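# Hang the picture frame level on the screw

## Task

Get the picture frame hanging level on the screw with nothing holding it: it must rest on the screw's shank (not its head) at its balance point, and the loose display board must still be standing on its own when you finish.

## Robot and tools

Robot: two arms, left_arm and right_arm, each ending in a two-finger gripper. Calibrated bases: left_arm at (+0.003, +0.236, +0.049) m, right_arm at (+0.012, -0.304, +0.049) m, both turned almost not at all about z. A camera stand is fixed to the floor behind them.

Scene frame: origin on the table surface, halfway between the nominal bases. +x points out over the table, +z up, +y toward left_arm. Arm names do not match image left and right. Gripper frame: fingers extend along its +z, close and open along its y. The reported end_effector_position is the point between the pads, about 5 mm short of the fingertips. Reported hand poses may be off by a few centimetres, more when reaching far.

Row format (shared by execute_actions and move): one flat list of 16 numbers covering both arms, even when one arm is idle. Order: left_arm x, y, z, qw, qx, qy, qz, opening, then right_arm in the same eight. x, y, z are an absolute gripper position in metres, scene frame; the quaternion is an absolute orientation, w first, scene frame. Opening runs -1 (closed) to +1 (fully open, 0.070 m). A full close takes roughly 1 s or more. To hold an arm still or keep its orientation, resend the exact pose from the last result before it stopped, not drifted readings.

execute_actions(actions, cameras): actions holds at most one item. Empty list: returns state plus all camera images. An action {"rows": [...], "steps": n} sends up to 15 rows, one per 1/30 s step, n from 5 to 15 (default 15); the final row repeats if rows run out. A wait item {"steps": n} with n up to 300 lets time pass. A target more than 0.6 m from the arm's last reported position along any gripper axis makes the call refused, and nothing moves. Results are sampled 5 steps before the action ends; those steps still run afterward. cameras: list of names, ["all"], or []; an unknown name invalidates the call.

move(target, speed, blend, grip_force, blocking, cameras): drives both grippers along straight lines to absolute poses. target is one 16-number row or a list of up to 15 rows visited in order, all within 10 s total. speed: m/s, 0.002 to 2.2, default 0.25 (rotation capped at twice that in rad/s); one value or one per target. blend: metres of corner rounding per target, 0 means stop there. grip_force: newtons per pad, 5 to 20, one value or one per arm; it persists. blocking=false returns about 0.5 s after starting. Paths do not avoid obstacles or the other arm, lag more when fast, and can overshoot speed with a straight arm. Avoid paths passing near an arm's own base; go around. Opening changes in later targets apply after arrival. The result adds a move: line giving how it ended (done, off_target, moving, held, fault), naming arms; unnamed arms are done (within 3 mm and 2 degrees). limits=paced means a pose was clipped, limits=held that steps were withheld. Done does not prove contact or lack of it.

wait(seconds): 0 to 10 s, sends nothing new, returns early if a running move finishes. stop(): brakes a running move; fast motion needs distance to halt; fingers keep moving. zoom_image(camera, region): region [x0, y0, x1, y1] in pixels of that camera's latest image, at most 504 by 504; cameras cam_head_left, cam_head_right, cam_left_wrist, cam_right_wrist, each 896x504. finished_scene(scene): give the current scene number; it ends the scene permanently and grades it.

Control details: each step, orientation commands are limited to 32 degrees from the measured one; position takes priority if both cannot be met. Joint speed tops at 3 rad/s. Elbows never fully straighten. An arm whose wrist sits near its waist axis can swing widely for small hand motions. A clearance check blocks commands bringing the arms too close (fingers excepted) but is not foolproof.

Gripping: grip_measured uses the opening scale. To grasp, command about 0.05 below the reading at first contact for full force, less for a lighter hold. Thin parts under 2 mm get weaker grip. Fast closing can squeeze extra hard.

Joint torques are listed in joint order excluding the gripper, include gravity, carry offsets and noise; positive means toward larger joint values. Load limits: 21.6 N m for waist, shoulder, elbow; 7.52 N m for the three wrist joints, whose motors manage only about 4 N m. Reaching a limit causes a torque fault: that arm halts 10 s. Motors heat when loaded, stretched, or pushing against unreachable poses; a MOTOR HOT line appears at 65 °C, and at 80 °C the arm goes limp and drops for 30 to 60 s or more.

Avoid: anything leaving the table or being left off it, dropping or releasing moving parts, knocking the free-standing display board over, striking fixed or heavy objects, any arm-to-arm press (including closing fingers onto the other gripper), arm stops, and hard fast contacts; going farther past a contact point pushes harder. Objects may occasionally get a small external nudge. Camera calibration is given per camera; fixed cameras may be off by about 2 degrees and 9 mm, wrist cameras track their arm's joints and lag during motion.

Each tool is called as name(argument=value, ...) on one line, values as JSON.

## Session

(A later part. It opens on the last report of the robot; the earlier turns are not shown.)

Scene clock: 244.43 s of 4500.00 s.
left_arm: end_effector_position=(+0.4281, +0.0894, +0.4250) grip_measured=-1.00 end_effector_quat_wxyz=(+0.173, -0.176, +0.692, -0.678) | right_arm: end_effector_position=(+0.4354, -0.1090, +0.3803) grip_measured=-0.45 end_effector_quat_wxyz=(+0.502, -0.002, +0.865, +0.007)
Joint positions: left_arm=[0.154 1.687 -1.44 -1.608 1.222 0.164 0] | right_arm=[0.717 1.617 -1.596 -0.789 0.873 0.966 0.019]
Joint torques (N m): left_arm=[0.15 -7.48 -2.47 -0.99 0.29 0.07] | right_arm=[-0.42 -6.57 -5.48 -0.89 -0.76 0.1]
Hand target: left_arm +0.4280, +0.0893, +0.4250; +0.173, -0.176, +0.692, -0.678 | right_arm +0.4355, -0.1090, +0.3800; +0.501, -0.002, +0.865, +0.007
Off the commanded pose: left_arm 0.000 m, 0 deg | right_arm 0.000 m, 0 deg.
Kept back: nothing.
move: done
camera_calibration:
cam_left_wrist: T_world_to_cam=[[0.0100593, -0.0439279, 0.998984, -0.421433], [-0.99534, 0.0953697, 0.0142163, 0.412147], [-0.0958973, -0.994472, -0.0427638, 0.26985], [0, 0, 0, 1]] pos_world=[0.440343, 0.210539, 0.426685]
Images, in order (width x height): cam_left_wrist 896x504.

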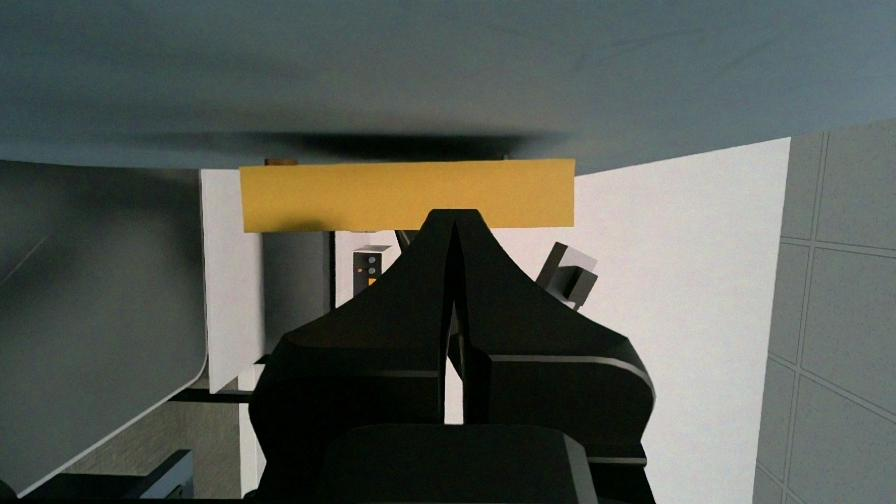

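move(target=[[0.428,0.0893,0.425,0.173,-0.176,0.692,-0.678,-1,0.4362,-0.1090,0.3798,0.5015,-0.0017,0.8652,0.0072,-1]], speed=0.025, cameras=["cam_left_wrist"])

zoom_image(camera="cam_left_wrist", region=[490, 130, 610, 210])

zoom_image(camera="cam_left_wrist", region=[210, 110, 330, 190])

Scene clock: 245.53 s of 4500.00 s.
left_arm: end_effector_position=(+0.4281, +0.0894, +0.4250) grip_measured=-1.00 end_effector_quat_wxyz=(+0.173, -0.176, +0.692, -0.678) | right_arm: end_effector_position=(+0.4359, -0.1089, +0.3798) grip_measured=-0.45 end_effector_quat_wxyz=(+0.501, -0.002, +0.865, +0.007)
Joint positions: left_arm=[0.154 1.687 -1.44 -1.608 1.222 0.164 0] | right_arm=[0.716 1.619 -1.597 -0.788 0.872 0.966 0.019]
Joint torques (N m): left_arm=[0.09 -7.75 -2.68 -0.97 0.28 0.08] | right_arm=[-1.11 -5.8 -5.6 -0.95 -0.83 0.16]
Hand target: left_arm +0.4280, +0.0893, +0.4250; +0.173, -0.176, +0.692, -0.678 | right_arm +0.4362, -0.1090, +0.3798; +0.501, -0.002, +0.865, +0.007
Off the commanded pose: left_arm 0.000 m, 0 deg | right_arm 0.000 m, 0 deg.
Kept back: nothing.
move: done
camera_calibration:
cam_left_wrist: T_world_to_cam=[[0.0100593, -0.0439279, 0.998984, -0.421433], [-0.99534, 0.0953697, 0.0142163, 0.412147], [-0.0958973, -0.994472, -0.0427638, 0.26985], [0, 0, 0, 1]] pos_world=[0.440343, 0.210539, 0.426685]
Images, in order (width x height): cam_left_wrist 896x504.

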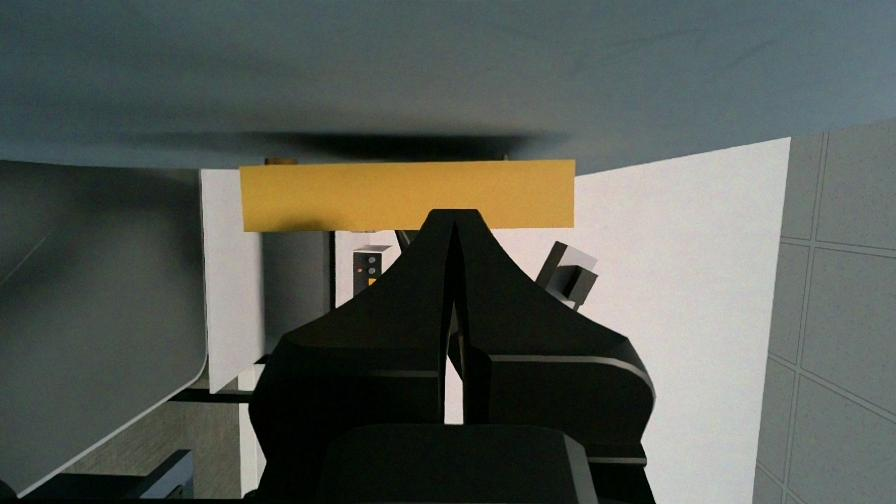

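Scaled by 4.200 from the camera's 896x504 image, which has a finer 1280x720 frame.

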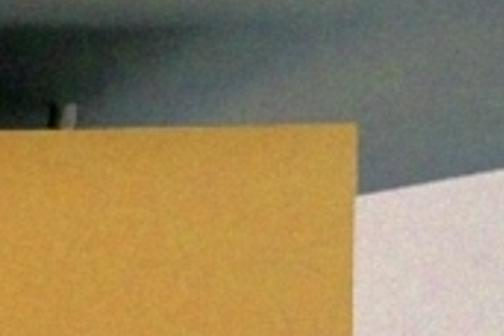

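Scaled by 4.200 from the camera's 896x504 image, which has a finer 1280x720 frame.

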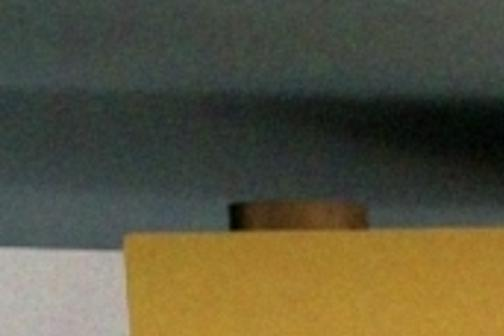

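move(target=[[0.428,0.0893,0.425,0.173,-0.176,0.692,-0.678,-1,0.4359,-0.1090,0.3760,0.5015,-0.0017,0.8652,0.0072,-1]], speed=0.02, cameras=["cam_left_wrist"])

zoom_image(camera="cam_left_wrist", region=[490, 130, 610, 210])

zoom_image(camera="cam_left_wrist", region=[210, 110, 330, 190])

Scene clock: 246.53 s of 4500.00 s.
left_arm: end_effector_position=(+0.4281, +0.0894, +0.4250) grip_measured=-1.00 end_effector_quat_wxyz=(+0.173, -0.176, +0.692, -0.678) | right_arm: end_effector_position=(+0.4360, -0.1088, +0.3764) grip_measured=-0.45 end_effector_quat_wxyz=(+0.502, -0.002, +0.865, +0.008)
Joint positions: left_arm=[0.154 1.687 -1.44 -1.608 1.222 0.164 0] | right_arm=[0.716 1.617 -1.58 -0.798 0.861 0.981 0.019]
Joint torques (N m): left_arm=[0.09 -7.53 -2.51 -1 0.28 0.11] | right_arm=[0.18 -6.9 -3.44 -0.68 -0.11 0.12]
Hand target: left_arm +0.4280, +0.0893, +0.4250; +0.173, -0.176, +0.692, -0.678 | right_arm +0.4359, -0.1090, +0.3760; +0.501, -0.002, +0.865, +0.007
Off the commanded pose: left_arm 0.000 m, 0 deg | right_arm 0.000 m, 0 deg.
Kept back: nothing.
move: done
camera_calibration:
cam_left_wrist: T_world_to_cam=[[0.0100593, -0.0439279, 0.998984, -0.421433], [-0.99534, 0.0953697, 0.0142163, 0.412147], [-0.0958973, -0.994472, -0.0427638, 0.26985], [0, 0, 0, 1]] pos_world=[0.440343, 0.210539, 0.426685]
Images, in order (width x height): cam_left_wrist 896x504.

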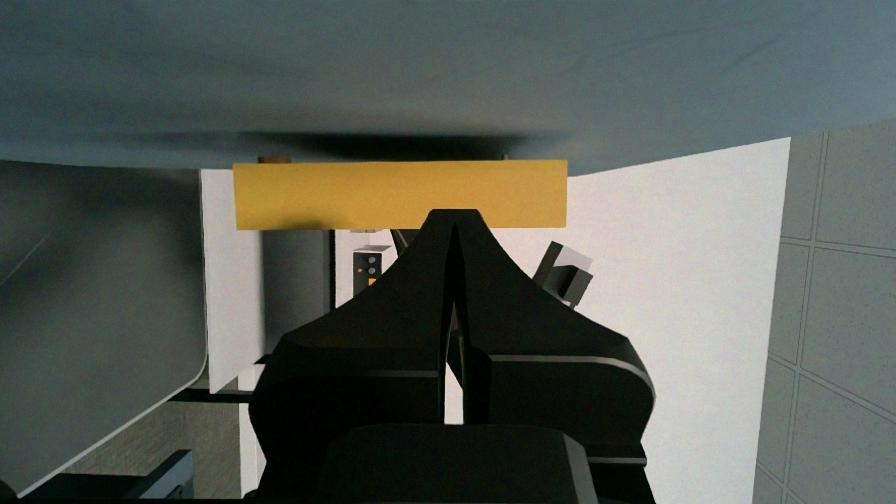

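Scaled by 4.200 from the camera's 896x504 image, which has a finer 1280x720 frame.

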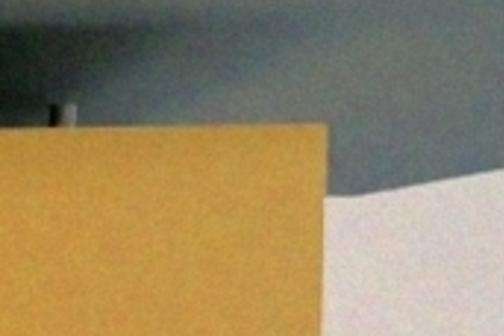

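Scaled by 4.200 from the camera's 896x504 image, which has a finer 1280x720 frame.

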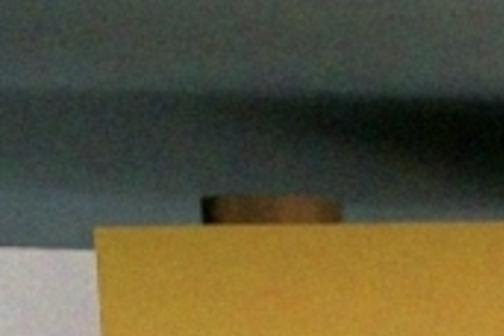

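wait(seconds=0.03, cameras=["cam_right_wrist","cam_head_left","cam_head_right"])

zoom_image(camera="cam_head_right", region=[390, 10, 540, 95])

zoom_image(camera="cam_head_left", region=[400, 10, 550, 95])

Scene clock: 247.10 s of 4500.00 s.
left_arm: end_effector_position=(+0.4281, +0.0894, +0.4250) grip_measured=-1.00 end_effector_quat_wxyz=(+0.173, -0.176, +0.692, -0.678) | right_arm: end_effector_position=(+0.4359, -0.1089, +0.3763) grip_measured=-0.45 end_effector_quat_wxyz=(+0.502, -0.002, +0.865, +0.007)
Joint positions: left_arm=[0.154 1.687 -1.44 -1.608 1.222 0.164 0] | right_arm=[0.716 1.617 -1.58 -0.798 0.862 0.981 0.019]
Joint torques (N m): left_arm=[0.26 -7.76 -2.51 -0.97 0.29 0.09] | right_arm=[0.86 -6.11 -3.25 -0.5 -0.37 -0.27]
Hand target: left_arm +0.4280, +0.0893, +0.4250; +0.173, -0.176, +0.692, -0.678 | right_arm +0.4359, -0.1090, +0.3760; +0.501, -0.002, +0.865, +0.007
Off the commanded pose: left_arm 0.000 m, 0 deg | right_arm 0.000 m, 0 deg.
Steps of this call (1-17: nothing new was sent). Readings (end_effector_position of left_arm | right_arm):
1: (+0.4281, +0.0894, +0.4250) | (+0.4360, -0.1088, +0.3764)
2: (+0.4281, +0.0894, +0.4250) | (+0.4360, -0.1088, +0.3764)
4: (+0.4281, +0.0894, +0.4250) | (+0.4360, -0.1088, +0.3764)
8: (+0.4281, +0.0894, +0.4250) | (+0.4359, -0.1089, +0.3763)
17: the state above
camera_calibration:
cam_right_wrist: T_world_to_cam=[[-0.0177698, -0.99905, -0.0397932, -0.0854314], [-0.922982, 0.0316935, -0.383535, 0.543887], [0.384432, 0.0299131, -0.922669, 0.301225], [0, 0, 0, 1]] pos_world=[0.38468, -0.111598, 0.48313]
Images, in order (width x height): cam_head_left 896x504, cam_head_right 896x504, cam_right_wrist 896x504.

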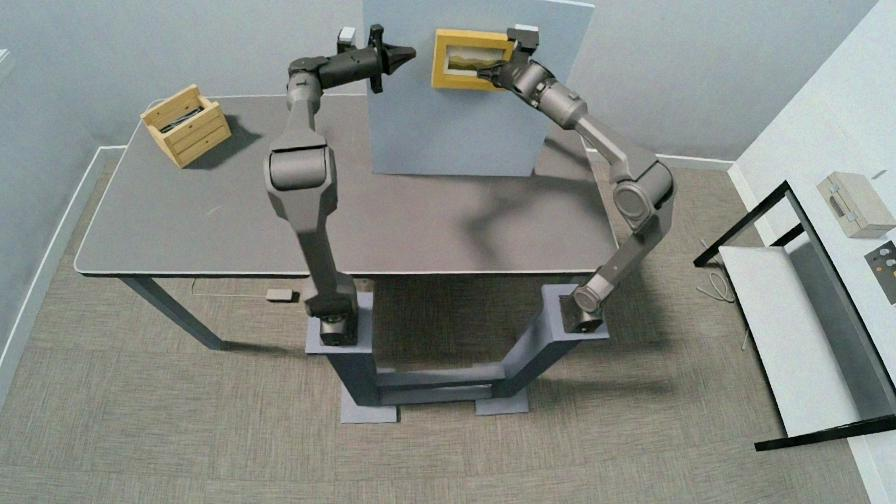

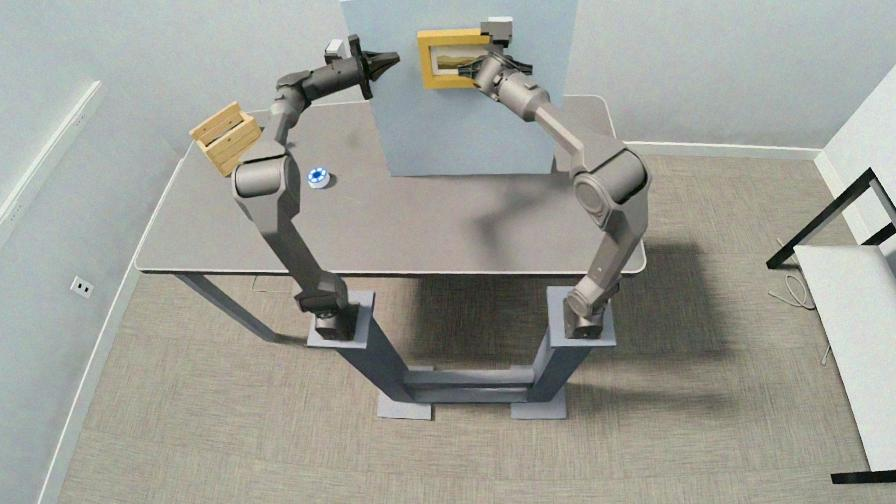

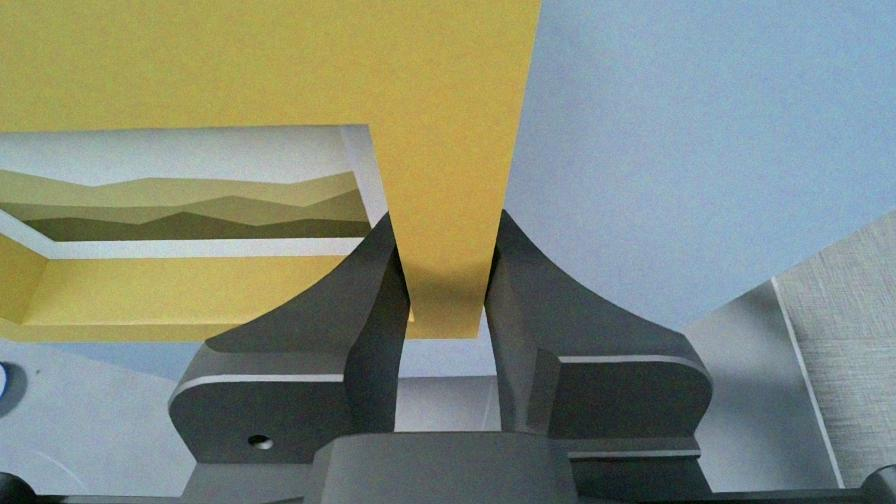

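Scaled by 3.360 from the camera's 896x504 image, which has a finer 1280x720 frame.

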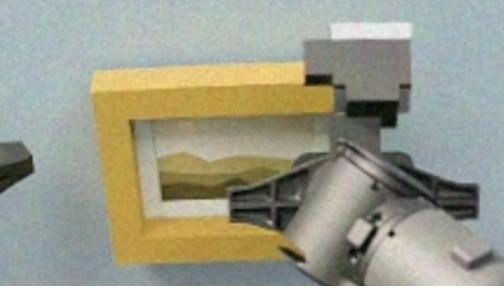

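Scaled by 3.360 from the camera's 896x504 image, which has a finer 1280x720 frame.

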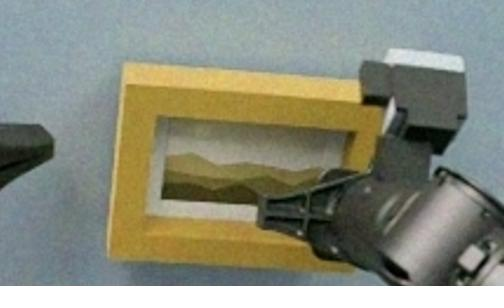

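move(target=[[0.428,0.0893,0.425,0.173,-0.176,0.692,-0.678,-1,0.4359,-0.1090,0.3735,0.5015,-0.0017,0.8652,0.0072,-1]], speed=0.02, cameras=["cam_left_wrist"])

zoom_image(camera="cam_left_wrist", region=[490, 130, 610, 210])

zoom_image(camera="cam_left_wrist", region=[210, 110, 330, 190])

Scene clock: 248.33 s of 4500.00 s.
left_arm: end_effector_position=(+0.4281, +0.0894, +0.4250) grip_measured=-1.00 end_effector_quat_wxyz=(+0.173, -0.176, +0.692, -0.678) | right_arm: end_effector_position=(+0.4358, -0.1090, +0.3740) grip_measured=-0.45 end_effector_quat_wxyz=(+0.502, -0.001, +0.865, +0.008)
Joint positions: left_arm=[0.154 1.687 -1.44 -1.608 1.222 0.164 0] | right_arm=[0.716 1.615 -1.568 -0.804 0.854 0.991 0.019]
Joint torques (N m): left_arm=[0.12 -7.68 -2.42 -0.98 0.31 0.11] | right_arm=[2.03 -4.05 -2.17 -0.09 -0.46 -0.63]
Hand target: left_arm +0.4280, +0.0893, +0.4250; +0.173, -0.176, +0.692, -0.678 | right_arm +0.4359, -0.1090, +0.3735; +0.501, -0.002, +0.865, +0.007
Off the commanded pose: left_arm 0.000 m, 0 deg | right_arm 0.000 m, 0 deg.
Kept back: nothing.
move: done
camera_calibration:
cam_left_wrist: T_world_to_cam=[[0.0100593, -0.0439279, 0.998984, -0.421433], [-0.99534, 0.0953697, 0.0142163, 0.412147], [-0.0958973, -0.994472, -0.0427638, 0.26985], [0, 0, 0, 1]] pos_world=[0.440343, 0.210539, 0.426685]
Images, in order (width x height): cam_left_wrist 896x504.

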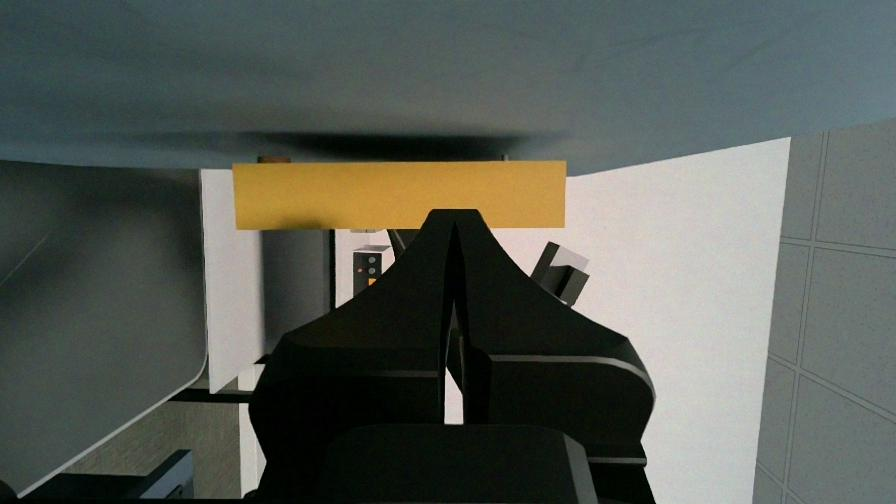

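Scaled by 4.200 from the camera's 896x504 image, which has a finer 1280x720 frame.

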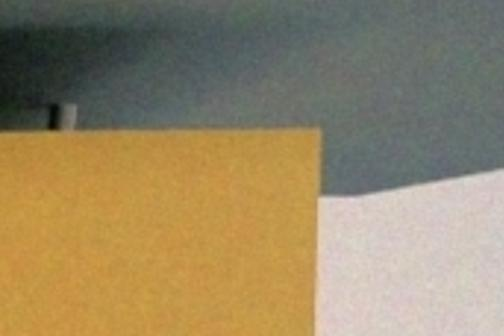

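Scaled by 4.200 from the camera's 896x504 image, which has a finer 1280x720 frame.

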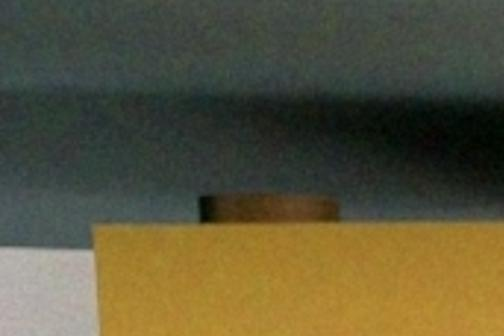

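move(target=[[0.428,0.0893,0.530,0.173,-0.176,0.692,-0.678,-1,0.4359,-0.1090,0.3760,0.5015,-0.0017,0.8652,0.0072,-1]], speed=0.12, cameras=["cam_left_wrist"])

Scene clock: 250.93 s of 4500.00 s.
left_arm: end_effector_position=(+0.4282, +0.0896, +0.5303) grip_measured=-1.00 end_effector_quat_wxyz=(+0.179, -0.180, +0.689, -0.679) | right_arm: end_effector_position=(+0.4358, -0.1089, +0.3756) grip_measured=-0.45 end_effector_quat_wxyz=(+0.501, -0.002, +0.865, +0.007)
Joint positions: left_arm=[0.151 1.734 -1.925 -1.45 1.222 -0.3 0] | right_arm=[0.716 1.617 -1.578 -0.797 0.861 0.981 0.019]
Joint torques (N m): left_arm=[-0.72 -5.84 -2.4 -0.74 -0.24 0.06] | right_arm=[3.22 -5.24 -4.85 -0.61 -1.1 -0.29]
Hand target: left_arm +0.4280, +0.0891, +0.5300; +0.178, -0.180, +0.690, -0.679 | right_arm +0.4359, -0.1090, +0.3760; +0.501, -0.002, +0.865, +0.007
Off the commanded pose: left_arm 0.000 m, 1 deg | right_arm 0.000 m, 0 deg.
joint sent to its limit (left arm) — joint 5 (wrist pitch), upper limit.
Kept back: nothing.
move: done
camera_calibration:
cam_left_wrist: T_world_to_cam=[[0.00788227, -0.0396925, 0.999181, -0.52614], [-0.996679, 0.0806771, 0.0110674, 0.414304], [-0.0810503, -0.99595, -0.0389247, 0.266217], [0, 0, 0, 1]] pos_world=[0.438652, 0.21083, 0.531486]
Images, in order (width x height): cam_left_wrist 896x504.

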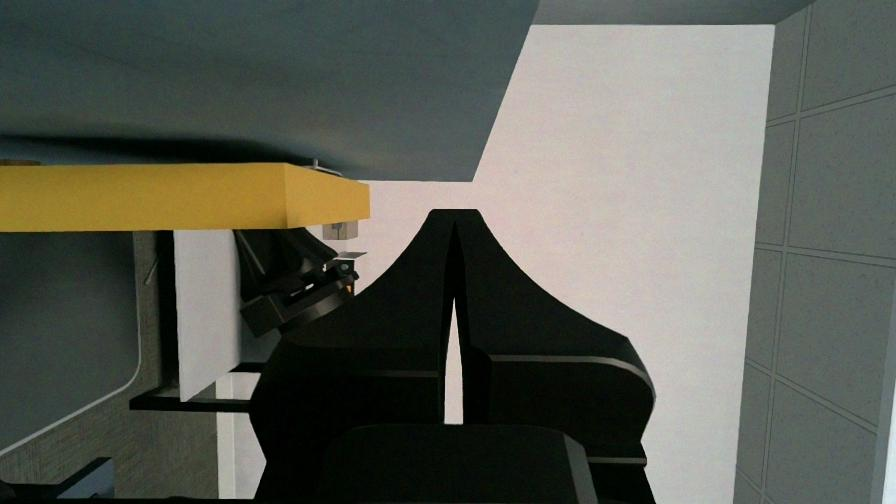

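Excellent view — screw and bar visible from above.

zoom_image(camera="cam_left_wrist", region=[280, 140, 380, 200])

zoom_image(camera="cam_left_wrist", region=[295, 150, 355, 186])

Scaled by 5.040 from the camera's 896x504 image, which has a finer 1280x720 frame.

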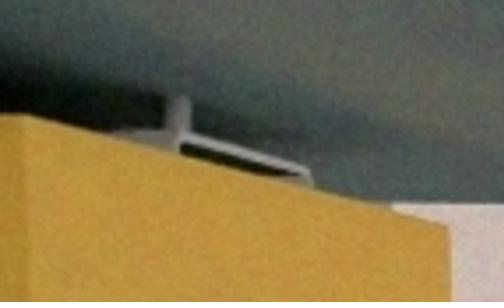

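Scaled by 8.400 from the camera's 896x504 image, which has a finer 1280x720 frame.

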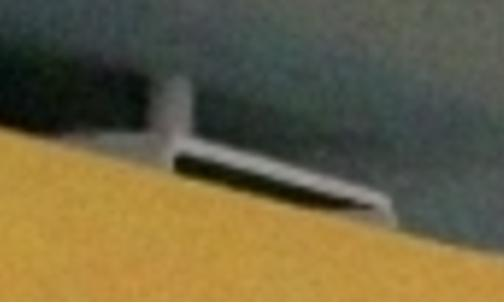

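move(target=[[0.428,0.0500,0.530,0.178,-0.180,0.690,-0.679,-1,0.4359,-0.1090,0.3760,0.5015,-0.0017,0.8652,0.0072,-1]], speed=0.08, cameras=["cam_left_wrist"])

zoom_image(camera="cam_left_wrist", region=[260, 130, 380, 202])

zoom_image(camera="cam_left_wrist", region=[270, 145, 330, 181])

Scene clock: 253.07 s of 4500.00 s.
left_arm: end_effector_position=(+0.4282, +0.0496, +0.5298) grip_measured=-1.00 end_effector_quat_wxyz=(+0.178, -0.180, +0.690, -0.679) | right_arm: end_effector_position=(+0.4358, -0.1089, +0.3756) grip_measured=-0.45 end_effector_quat_wxyz=(+0.501, -0.002, +0.865, +0.007)
Joint positions: left_arm=[0.026 1.722 -1.906 -1.412 1.105 -0.312 0] | right_arm=[0.716 1.617 -1.578 -0.797 0.861 0.981 0.019]
Joint torques (N m): left_arm=[0.22 -7.84 -2.44 -0.8 -0.33 -0.07] | right_arm=[1.39 -7.14 -4.79 -0.77 -0.73 0.07]
Hand target: left_arm +0.4280, +0.0500, +0.5300; +0.178, -0.180, +0.690, -0.679 | right_arm +0.4359, -0.1090, +0.3760; +0.501, -0.002, +0.865, +0.007
Off the commanded pose: left_arm 0.000 m, 0 deg | right_arm 0.000 m, 0 deg.
Kept back: nothing.
move: done
camera_calibration:
cam_left_wrist: T_world_to_cam=[[0.00812783, -0.0403447, 0.999153, -0.527311], [-0.996487, 0.0829611, 0.011456, 0.417053], [-0.083353, -0.995736, -0.0395287, 0.227676], [0, 0, 0, 1]] pos_world=[0.438851, 0.170832, 0.531086]
Images, in order (width x height): cam_left_wrist 896x504.

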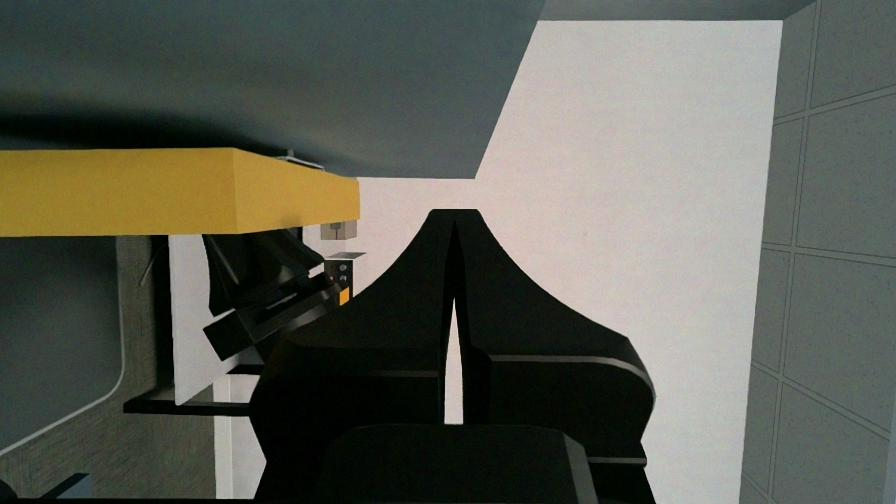

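Scaled by 4.200 from the camera's 896x504 image, which has a finer 1280x720 frame.

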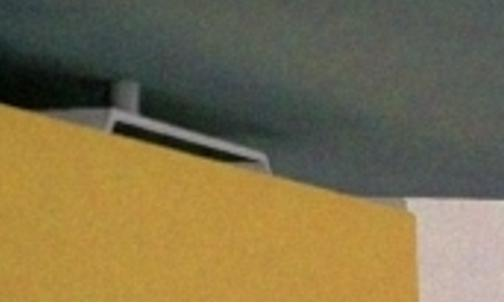

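Scaled by 8.400 from the camera's 896x504 image, which has a finer 1280x720 frame.

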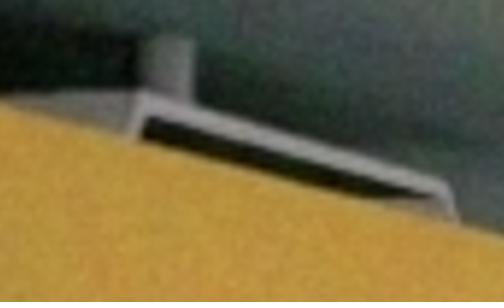

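move(target=[[0.428,0.0200,0.570,0.2185,-0.1278,0.8422,-0.4773,-1,0.4359,-0.1090,0.3760,0.5015,-0.0017,0.8652,0.0072,-1]], speed=0.12, cameras=["cam_left_wrist"])

Scene clock: 257.00 s of 4500.00 s.
left_arm: end_effector_position=(+0.4275, +0.0199, +0.5699) grip_measured=-1.00 end_effector_quat_wxyz=(+0.301, -0.146, +0.770, -0.543) | right_arm: end_effector_position=(+0.4358, -0.1089, +0.3756) grip_measured=-0.45 end_effector_quat_wxyz=(+0.501, -0.002, +0.865, +0.007)
Joint positions: left_arm=[-0.169 1.929 -2.659 -0.733 1.223 -0.762 0] | right_arm=[0.716 1.617 -1.578 -0.797 0.861 0.981 0.019]
Joint torques (N m): left_arm=[0.05 -6.72 -1.53 -0.46 -0.77 -0.12] | right_arm=[0.3 -6.96 -4.64 -0.75 -0.43 0.1]
Hand target: left_arm +0.4277, +0.0200, +0.5695; +0.301, -0.146, +0.770, -0.543 | right_arm +0.4359, -0.1090, +0.3760; +0.501, -0.002, +0.865, +0.007
Off the commanded pose: left_arm 0.001 m, 15 deg | right_arm 0.000 m, 0 deg.
joint sent to its limit (left arm) — joint 5 (wrist pitch), upper limit.
Kept back: nothing.
move: off_target (left_arm)
camera_calibration:
cam_left_wrist: T_world_to_cam=[[-0.0969181, -0.390965, 0.915288, -0.468809], [-0.991778, -0.0392739, -0.121793, 0.494784], [0.0835639, -0.919567, -0.383945, 0.323133], [0, 0, 0, 1]] pos_world=[0.418277, 0.133287, 0.613422]
Images, in order (width x height): cam_left_wrist 896x504.

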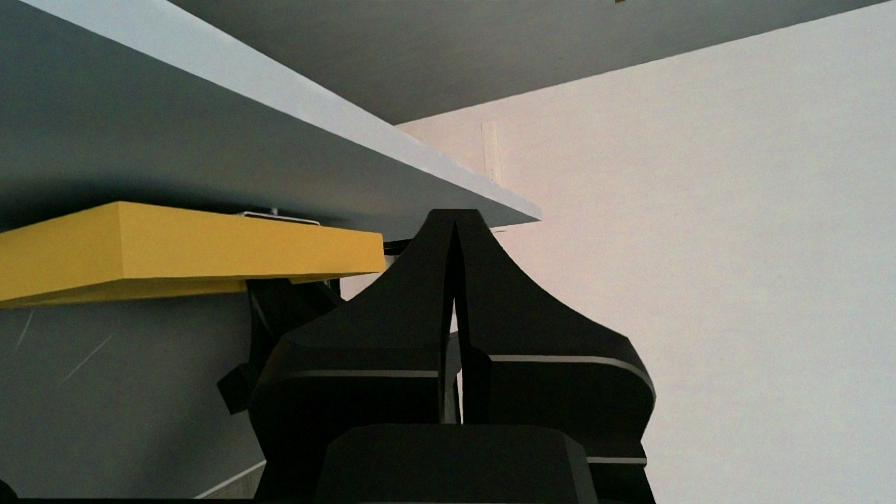

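zoom_image(camera="cam_left_wrist", region=[210, 190, 350, 250])

zoom_image(camera="cam_left_wrist", region=[235, 200, 295, 230])

Scaled by 3.600 from the camera's 896x504 image, which has a finer 1280x720 frame.

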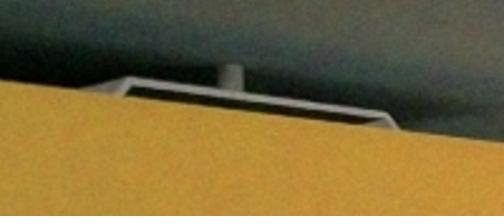

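Scaled by 8.400 from the camera's 896x504 image, which has a finer 1280x720 frame.

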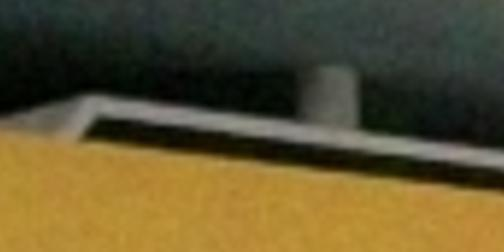

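move(target=[[0.428,0.0200,0.600,0.301,-0.146,0.770,-0.543,-1,0.4359,-0.1090,0.3760,0.5015,-0.0017,0.8652,0.0072,-1],[0.472,0.0200,0.605,0.301,-0.146,0.770,-0.543,-1,0.4359,-0.1090,0.3760,0.5015,-0.0017,0.8652,0.0072,-1]], speed=0.1, cameras=["cam_left_wrist","cam_head_left"])

Scene clock: 259.00 s of 4500.00 s.
left_arm: end_effector_position=(+0.4724, +0.0202, +0.6037) grip_measured=-1.00 end_effector_quat_wxyz=(+0.374, -0.161, +0.690, -0.598) | right_arm: end_effector_position=(+0.4358, -0.1089, +0.3756) grip_measured=-0.45 end_effector_quat_wxyz=(+0.501, -0.002, +0.865, +0.007)
Joint positions: left_arm=[-0.185 2.051 -2.796 -0.736 0.981 -0.773 0] | right_arm=[0.716 1.617 -1.578 -0.797 0.861 0.981 0.019]
Joint torques (N m): left_arm=[-0.85 -8.62 -2.01 -0.3 -1.08 -0.03] | right_arm=[0.25 -6.85 -4.56 -0.73 -0.41 0.12]
Hand target: left_arm +0.4715, +0.0201, +0.6043; +0.375, -0.161, +0.689, -0.599 | right_arm +0.4359, -0.1090, +0.3760; +0.501, -0.002, +0.865, +0.007
Off the commanded pose: left_arm 0.001 m, 14 deg | right_arm 0.000 m, 0 deg.
elbow stopped short (left arm): the move would have taken joint 3 (elbow) straighter than the controller allows.
Kept back: nothing.
move: off_target (left_arm)
camera_calibration:
cam_left_wrist: T_world_to_cam=[[-0.216268, -0.255332, 0.942355, -0.457982], [-0.951294, -0.162087, -0.262237, 0.611486], [0.219701, -0.95317, -0.207842, 0.162722], [0, 0, 0, 1]] pos_world=[0.446905, 0.137278, 0.625756]
Images, in order (width x height): cam_head_left 896x504, cam_left_wrist 896x504.

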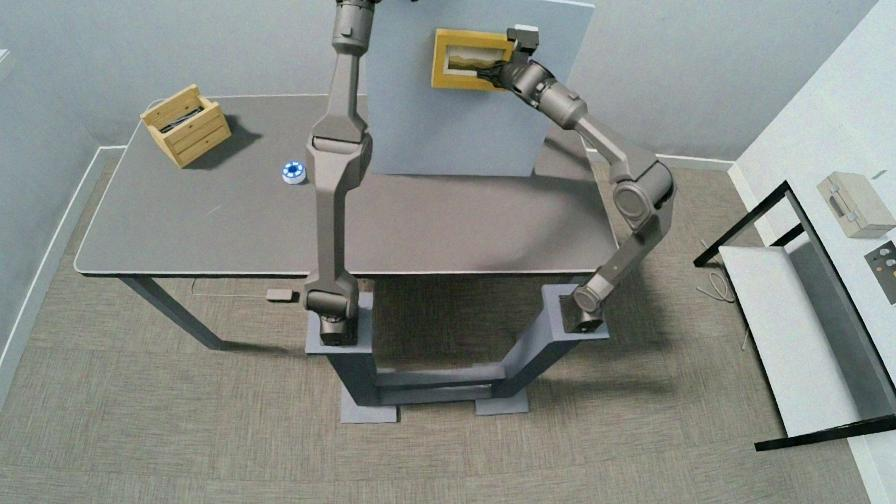

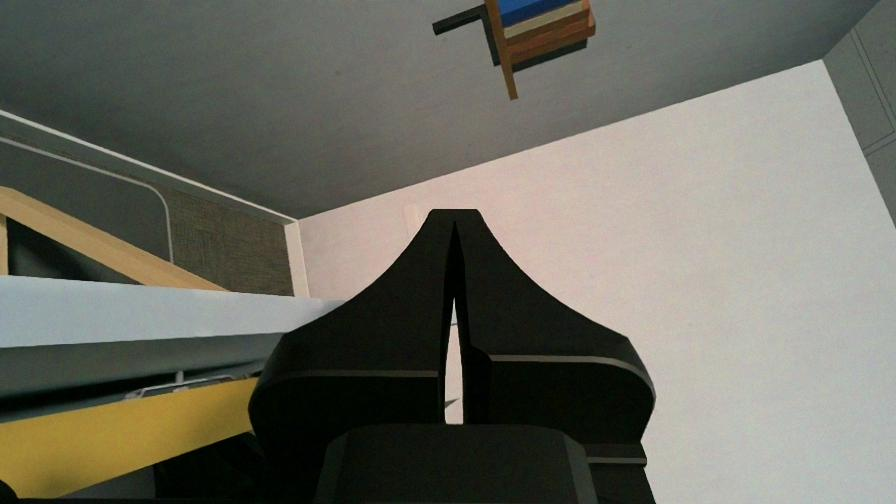

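zoom_image(camera="cam_left_wrist", region=[110, 355, 250, 415])

zoom_image(camera="cam_left_wrist", region=[150, 362, 210, 398])

Scaled by 3.600 from the camera's 896x504 image, which has a finer 1280x720 frame.

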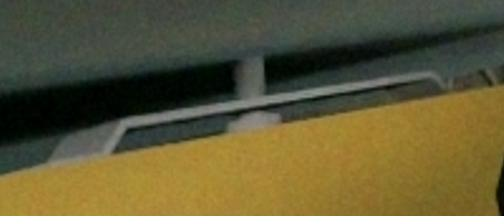

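Scaled by 8.400 from the camera's 896x504 image, which has a finer 1280x720 frame.

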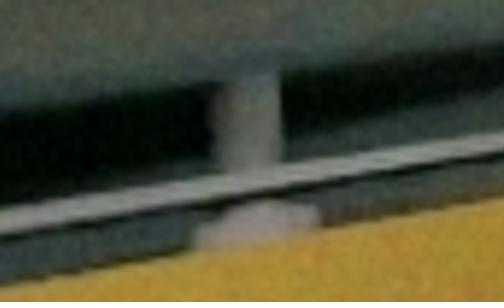

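move(target=[[0.4724,0.0202,0.6037,0.374,-0.161,0.690,-0.598,-1,0.4359,-0.1090,0.3800,0.5015,-0.0017,0.8652,0.0072,-1],[0.4724,0.0202,0.6037,0.374,-0.161,0.690,-0.598,-1,0.4369,-0.1090,0.3800,0.4960,-0.0017,0.8683,0.0072,-1]], speed=0.025, cameras=["cam_left_wrist"])

zoom_image(camera="cam_left_wrist", region=[150, 362, 210, 398])

Scene clock: 260.87 s of 4500.00 s.
left_arm: end_effector_position=(+0.4723, +0.0202, +0.6037) grip_measured=-1.00 end_effector_quat_wxyz=(+0.375, -0.161, +0.690, -0.598) | right_arm: end_effector_position=(+0.4366, -0.1086, +0.3802) grip_measured=-0.45 end_effector_quat_wxyz=(+0.496, -0.002, +0.868, +0.008)
Joint positions: left_arm=[-0.185 2.051 -2.796 -0.736 0.981 -0.772 0] | right_arm=[0.712 1.627 -1.618 -0.763 0.885 0.941 0.019]
Joint torques (N m): left_arm=[0.44 -7.17 -2.53 -0.47 -1.37 0.1] | right_arm=[-1.2 -6.13 -5.28 -1.15 -0.79 0.49]
Hand target: left_arm +0.4723, +0.0202, +0.6036; +0.374, -0.161, +0.690, -0.598 | right_arm +0.4369, -0.1090, +0.3800; +0.496, -0.002, +0.868, +0.007
Off the commanded pose: left_arm 0.000 m, 0 deg | right_arm 0.001 m, 0 deg.
elbow stopped short (left arm): the move would have taken joint 3 (elbow) straighter than the controller allows.
Kept back: nothing.
move: done
camera_calibration:
cam_left_wrist: T_world_to_cam=[[-0.216899, -0.25585, 0.94207, -0.457544], [-0.951126, -0.161909, -0.262955, 0.611862], [0.219806, -0.953062, -0.208228, 0.162923], [0, 0, 0, 1]] pos_world=[0.446906, 0.137278, 0.625856]
Images, in order (width x height): cam_left_wrist 896x504.

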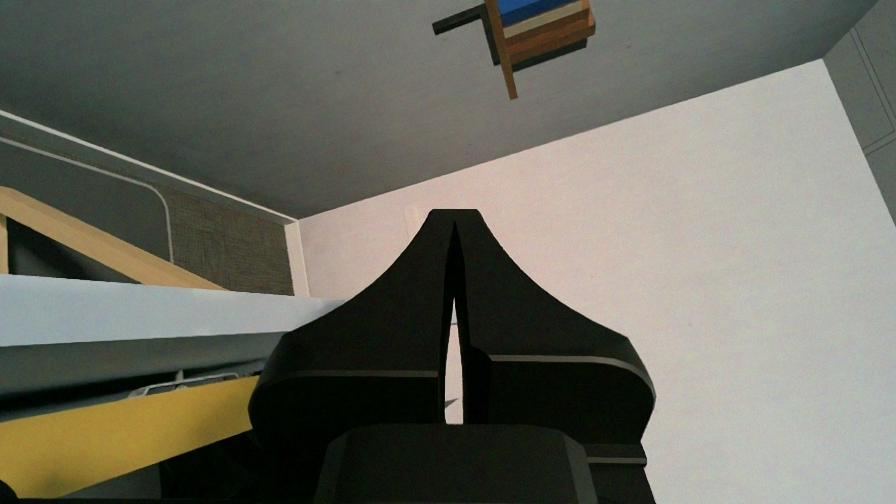

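Scaled by 8.400 from the camera's 896x504 image, which has a finer 1280x720 frame.

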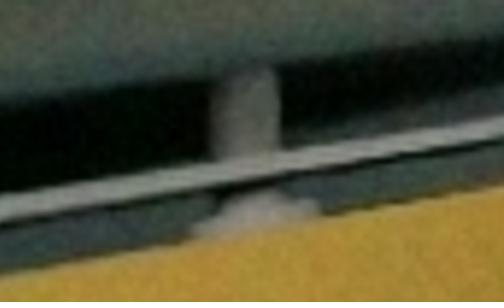

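move(target=[[0.4724,0.0202,0.6037,0.374,-0.161,0.690,-0.598,-1,0.4369,-0.1090,0.3755,0.4960,-0.0017,0.8683,0.0072,-1]], speed=0.02, cameras=["cam_left_wrist"])

zoom_image(camera="cam_left_wrist", region=[150, 362, 210, 398])

Scene clock: 261.93 s of 4500.00 s.
left_arm: end_effector_position=(+0.4723, +0.0202, +0.6037) grip_measured=-1.00 end_effector_quat_wxyz=(+0.375, -0.161, +0.690, -0.598) | right_arm: end_effector_position=(+0.4371, -0.1086, +0.3761) grip_measured=-0.45 end_effector_quat_wxyz=(+0.497, -0.002, +0.868, +0.008)
Joint positions: left_arm=[-0.185 2.051 -2.796 -0.736 0.981 -0.772 0] | right_arm=[0.711 1.625 -1.597 -0.776 0.87 0.959 0.019]
Joint torques (N m): left_arm=[0.43 -7.23 -2.52 -0.49 -1.37 0.1] | right_arm=[-1.19 -6.83 -3.34 -0.68 -0.01 0.14]
Hand target: left_arm +0.4723, +0.0202, +0.6036; +0.374, -0.161, +0.690, -0.598 | right_arm +0.4369, -0.1090, +0.3755; +0.496, -0.002, +0.868, +0.007
Off the commanded pose: left_arm 0.000 m, 0 deg | right_arm 0.001 m, 0 deg.
elbow stopped short (left arm): the move would have taken joint 3 (elbow) straighter than the controller allows.
Kept back: nothing.
move: done
camera_calibration:
cam_left_wrist: T_world_to_cam=[[-0.216899, -0.25585, 0.94207, -0.457544], [-0.951126, -0.161909, -0.262955, 0.611862], [0.219806, -0.953062, -0.208228, 0.162923], [0, 0, 0, 1]] pos_world=[0.446906, 0.137278, 0.625856]
Images, in order (width x height): cam_left_wrist 896x504.

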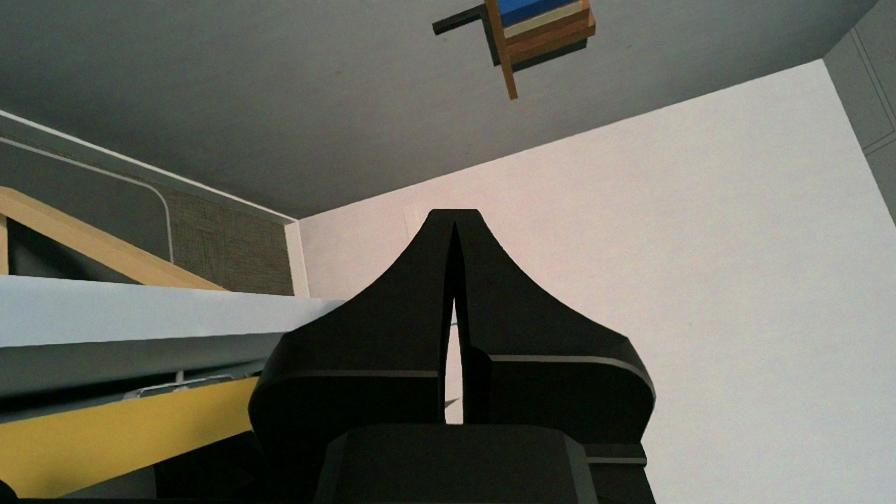

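Scaled by 8.400 from the camera's 896x504 image, which has a finer 1280x720 frame.

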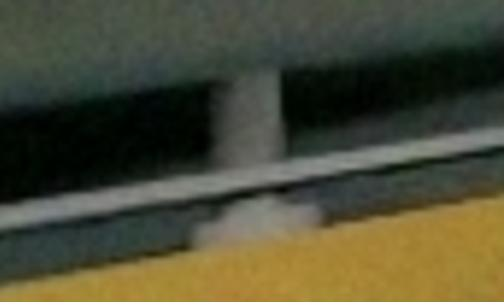

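move(target=[[0.4723,0.0202,0.6037,0.374,-0.161,0.690,-0.598,-1,0.4362,-0.1090,0.3795,0.4960,-0.0017,0.8683,0.0072,-1],[0.4723,0.0202,0.6037,0.374,-0.161,0.690,-0.598,-1,0.4380,-0.1090,0.3795,0.4960,-0.0017,0.8683,0.0072,-1]], speed=0.03, cameras=["cam_left_wrist"])

zoom_image(camera="cam_left_wrist", region=[150, 362, 210, 398])

Scene clock: 264.97 s of 4500.00 s.
left_arm: end_effector_position=(+0.4723, +0.0202, +0.6037) grip_measured=-1.00 end_effector_quat_wxyz=(+0.375, -0.161, +0.690, -0.598) | right_arm: end_effector_position=(+0.4375, -0.1087, +0.3799) grip_measured=-0.45 end_effector_quat_wxyz=(+0.496, -0.002, +0.868, +0.008)
Joint positions: left_arm=[-0.185 2.051 -2.796 -0.736 0.981 -0.772 0] | right_arm=[0.71 1.629 -1.619 -0.763 0.883 0.941 0.019]
Joint torques (N m): left_arm=[0.61 -7.45 -2.34 -0.35 -1.05 0] | right_arm=[-1.36 -6.39 -5.43 -1.04 -0.85 0.35]
Hand target: left_arm +0.4722, +0.0202, +0.6036; +0.374, -0.161, +0.690, -0.598 | right_arm +0.4380, -0.1090, +0.3795; +0.496, -0.002, +0.868, +0.007
Off the commanded pose: left_arm 0.000 m, 0 deg | right_arm 0.001 m, 0 deg.
elbow stopped short (left arm): the move would have taken joint 3 (elbow) straighter than the controller allows.
Kept back: nothing.
move: done
camera_calibration:
cam_left_wrist: T_world_to_cam=[[-0.216899, -0.25585, 0.94207, -0.457544], [-0.951126, -0.161909, -0.262955, 0.611862], [0.219806, -0.953062, -0.208228, 0.162923], [0, 0, 0, 1]] pos_world=[0.446906, 0.137278, 0.625856]
Images, in order (width x height): cam_left_wrist 896x504.

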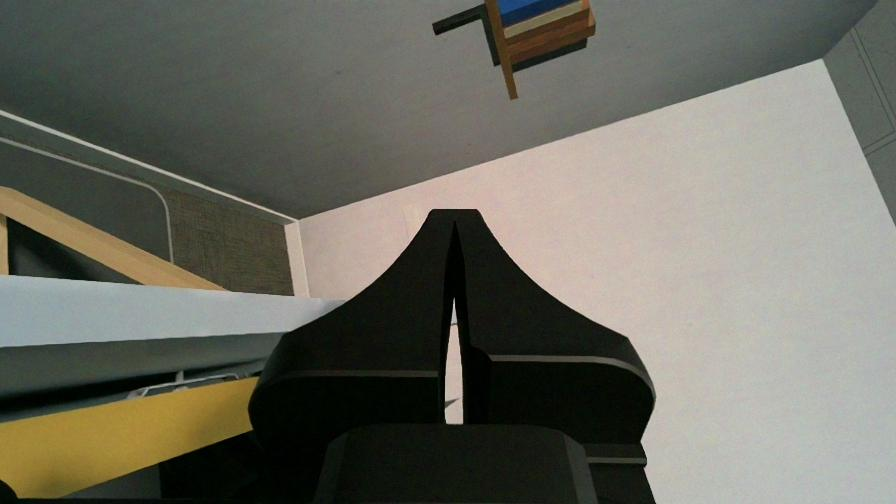

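Scaled by 8.400 from the camera's 896x504 image, which has a finer 1280x720 frame.

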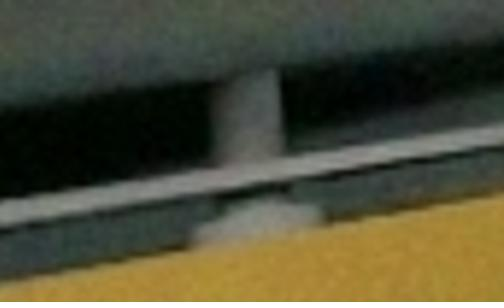

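move(target=[0.4723,0.0202,0.6037,0.374,-0.161,0.690,-0.598,-1,0.4390,-0.1090,0.3795,0.4960,-0.0017,0.8683,0.0072,-1], speed=0.03, cameras=["cam_left_wrist"])

zoom_image(camera="cam_left_wrist", region=[150, 362, 210, 398])

move(target=[0.4723,0.0202,0.6037,0.374,-0.161,0.690,-0.598,-1,0.4390,-0.1090,0.3765,0.4960,-0.0017,0.8683,0.0072,-1], speed=0.02, cameras=["cam_left_wrist"])

zoom_image(camera="cam_left_wrist", region=[150, 362, 210, 398])

Scene clock: 274.60 s of 4500.00 s.
left_arm: end_effector_position=(+0.4723, +0.0202, +0.6037) grip_measured=-1.00 end_effector_quat_wxyz=(+0.375, -0.161, +0.690, -0.598) | right_arm: end_effector_position=(+0.4389, -0.1094, +0.3793) grip_measured=-0.45 end_effector_quat_wxyz=(+0.496, -0.001, +0.868, +0.007)
Joint positions: left_arm=[-0.185 2.051 -2.796 -0.736 0.981 -0.772 0] | right_arm=[0.707 1.633 -1.622 -0.762 0.882 0.939 0.019]
Joint torques (N m): left_arm=[0.09 -8.97 -1.81 -0.23 -1.05 -0.14] | right_arm=[-1.08 -6.24 -5.74 -1.01 -0.91 0.22]
Hand target: left_arm +0.4722, +0.0202, +0.6036; +0.374, -0.161, +0.690, -0.598 | right_arm +0.4390, -0.1090, +0.3795; +0.496, -0.002, +0.868, +0.007
Off the commanded pose: left_arm 0.000 m, 0 deg | right_arm 0.000 m, 0 deg.
elbow stopped short (left arm): the move would have taken joint 3 (elbow) straighter than the controller allows.
Kept back: nothing.
move: done
camera_calibration:
cam_left_wrist: T_world_to_cam=[[-0.216899, -0.25585, 0.94207, -0.457544], [-0.951126, -0.161909, -0.262955, 0.611862], [0.219806, -0.953062, -0.208228, 0.162923], [0, 0, 0, 1]] pos_world=[0.446906, 0.137278, 0.625856]
Images, in order (width x height): cam_left_wrist 896x504.

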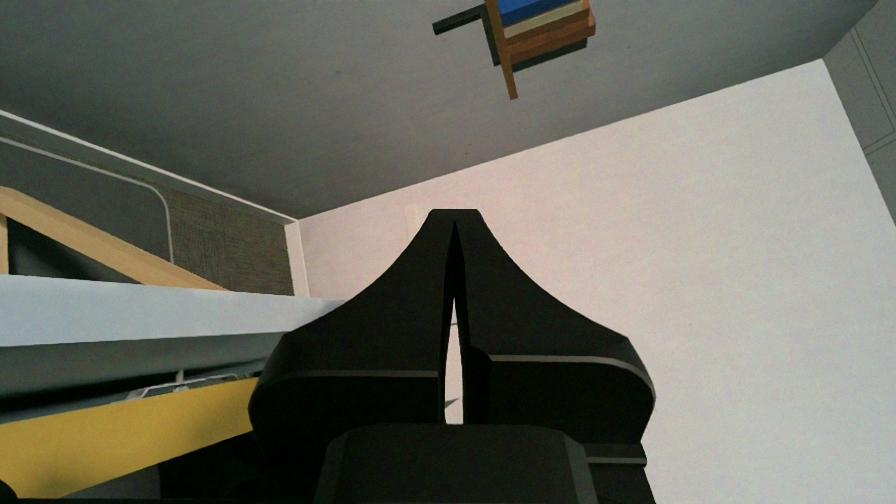

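Scaled by 8.400 from the camera's 896x504 image, which has a finer 1280x720 frame.

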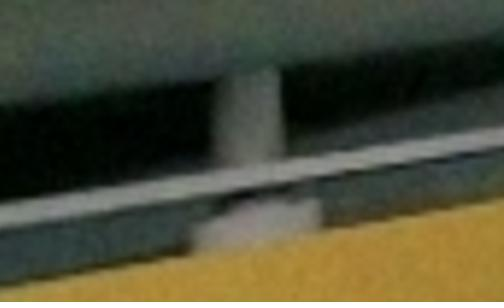

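Scene clock: 275.30 s of 4500.00 s.
left_arm: end_effector_position=(+0.4723, +0.0202, +0.6037) grip_measured=-1.00 end_effector_quat_wxyz=(+0.375, -0.161, +0.690, -0.598) | right_arm: end_effector_position=(+0.4392, -0.1089, +0.3766) grip_measured=-0.45 end_effector_quat_wxyz=(+0.496, -0.002, +0.868, +0.007)
Joint positions: left_arm=[-0.185 2.051 -2.796 -0.736 0.981 -0.772 0] | right_arm=[0.707 1.632 -1.609 -0.769 0.872 0.949 0.019]
Joint torques (N m): left_arm=[-0.05 -9.23 -1.82 -0.23 -1.09 -0.16] | right_arm=[-0.42 -7.83 -4.22 -1.02 -0.57 0.44]
Hand target: left_arm +0.4722, +0.0202, +0.6036; +0.374, -0.161, +0.690, -0.598 | right_arm +0.4390, -0.1090, +0.3765; +0.496, -0.002, +0.868, +0.007
Off the commanded pose: left_arm 0.000 m, 0 deg | right_arm 0.000 m, 0 deg.
elbow stopped short (left arm): the move would have taken joint 3 (elbow) straighter than the controller allows.
Kept back: nothing.
move: done
camera_calibration:
cam_left_wrist: T_world_to_cam=[[-0.216899, -0.25585, 0.94207, -0.457544], [-0.951126, -0.161909, -0.262955, 0.611862], [0.219806, -0.953062, -0.208228, 0.162923], [0, 0, 0, 1]] pos_world=[0.446906, 0.137278, 0.625856]
Images, in order (width x height): cam_left_wrist 896x504.

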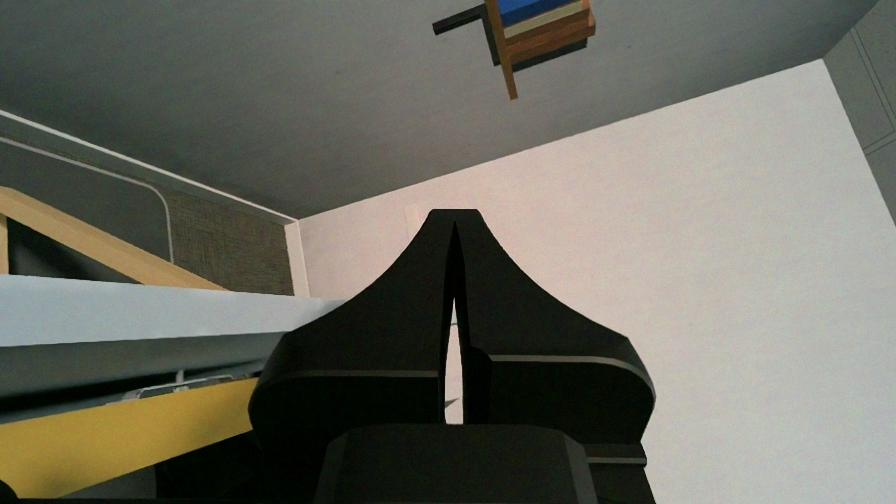

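Scaled by 8.400 from the camera's 896x504 image, which has a finer 1280x720 frame.

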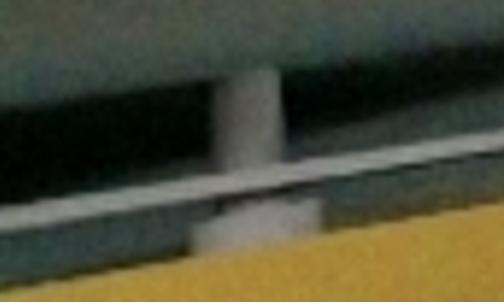

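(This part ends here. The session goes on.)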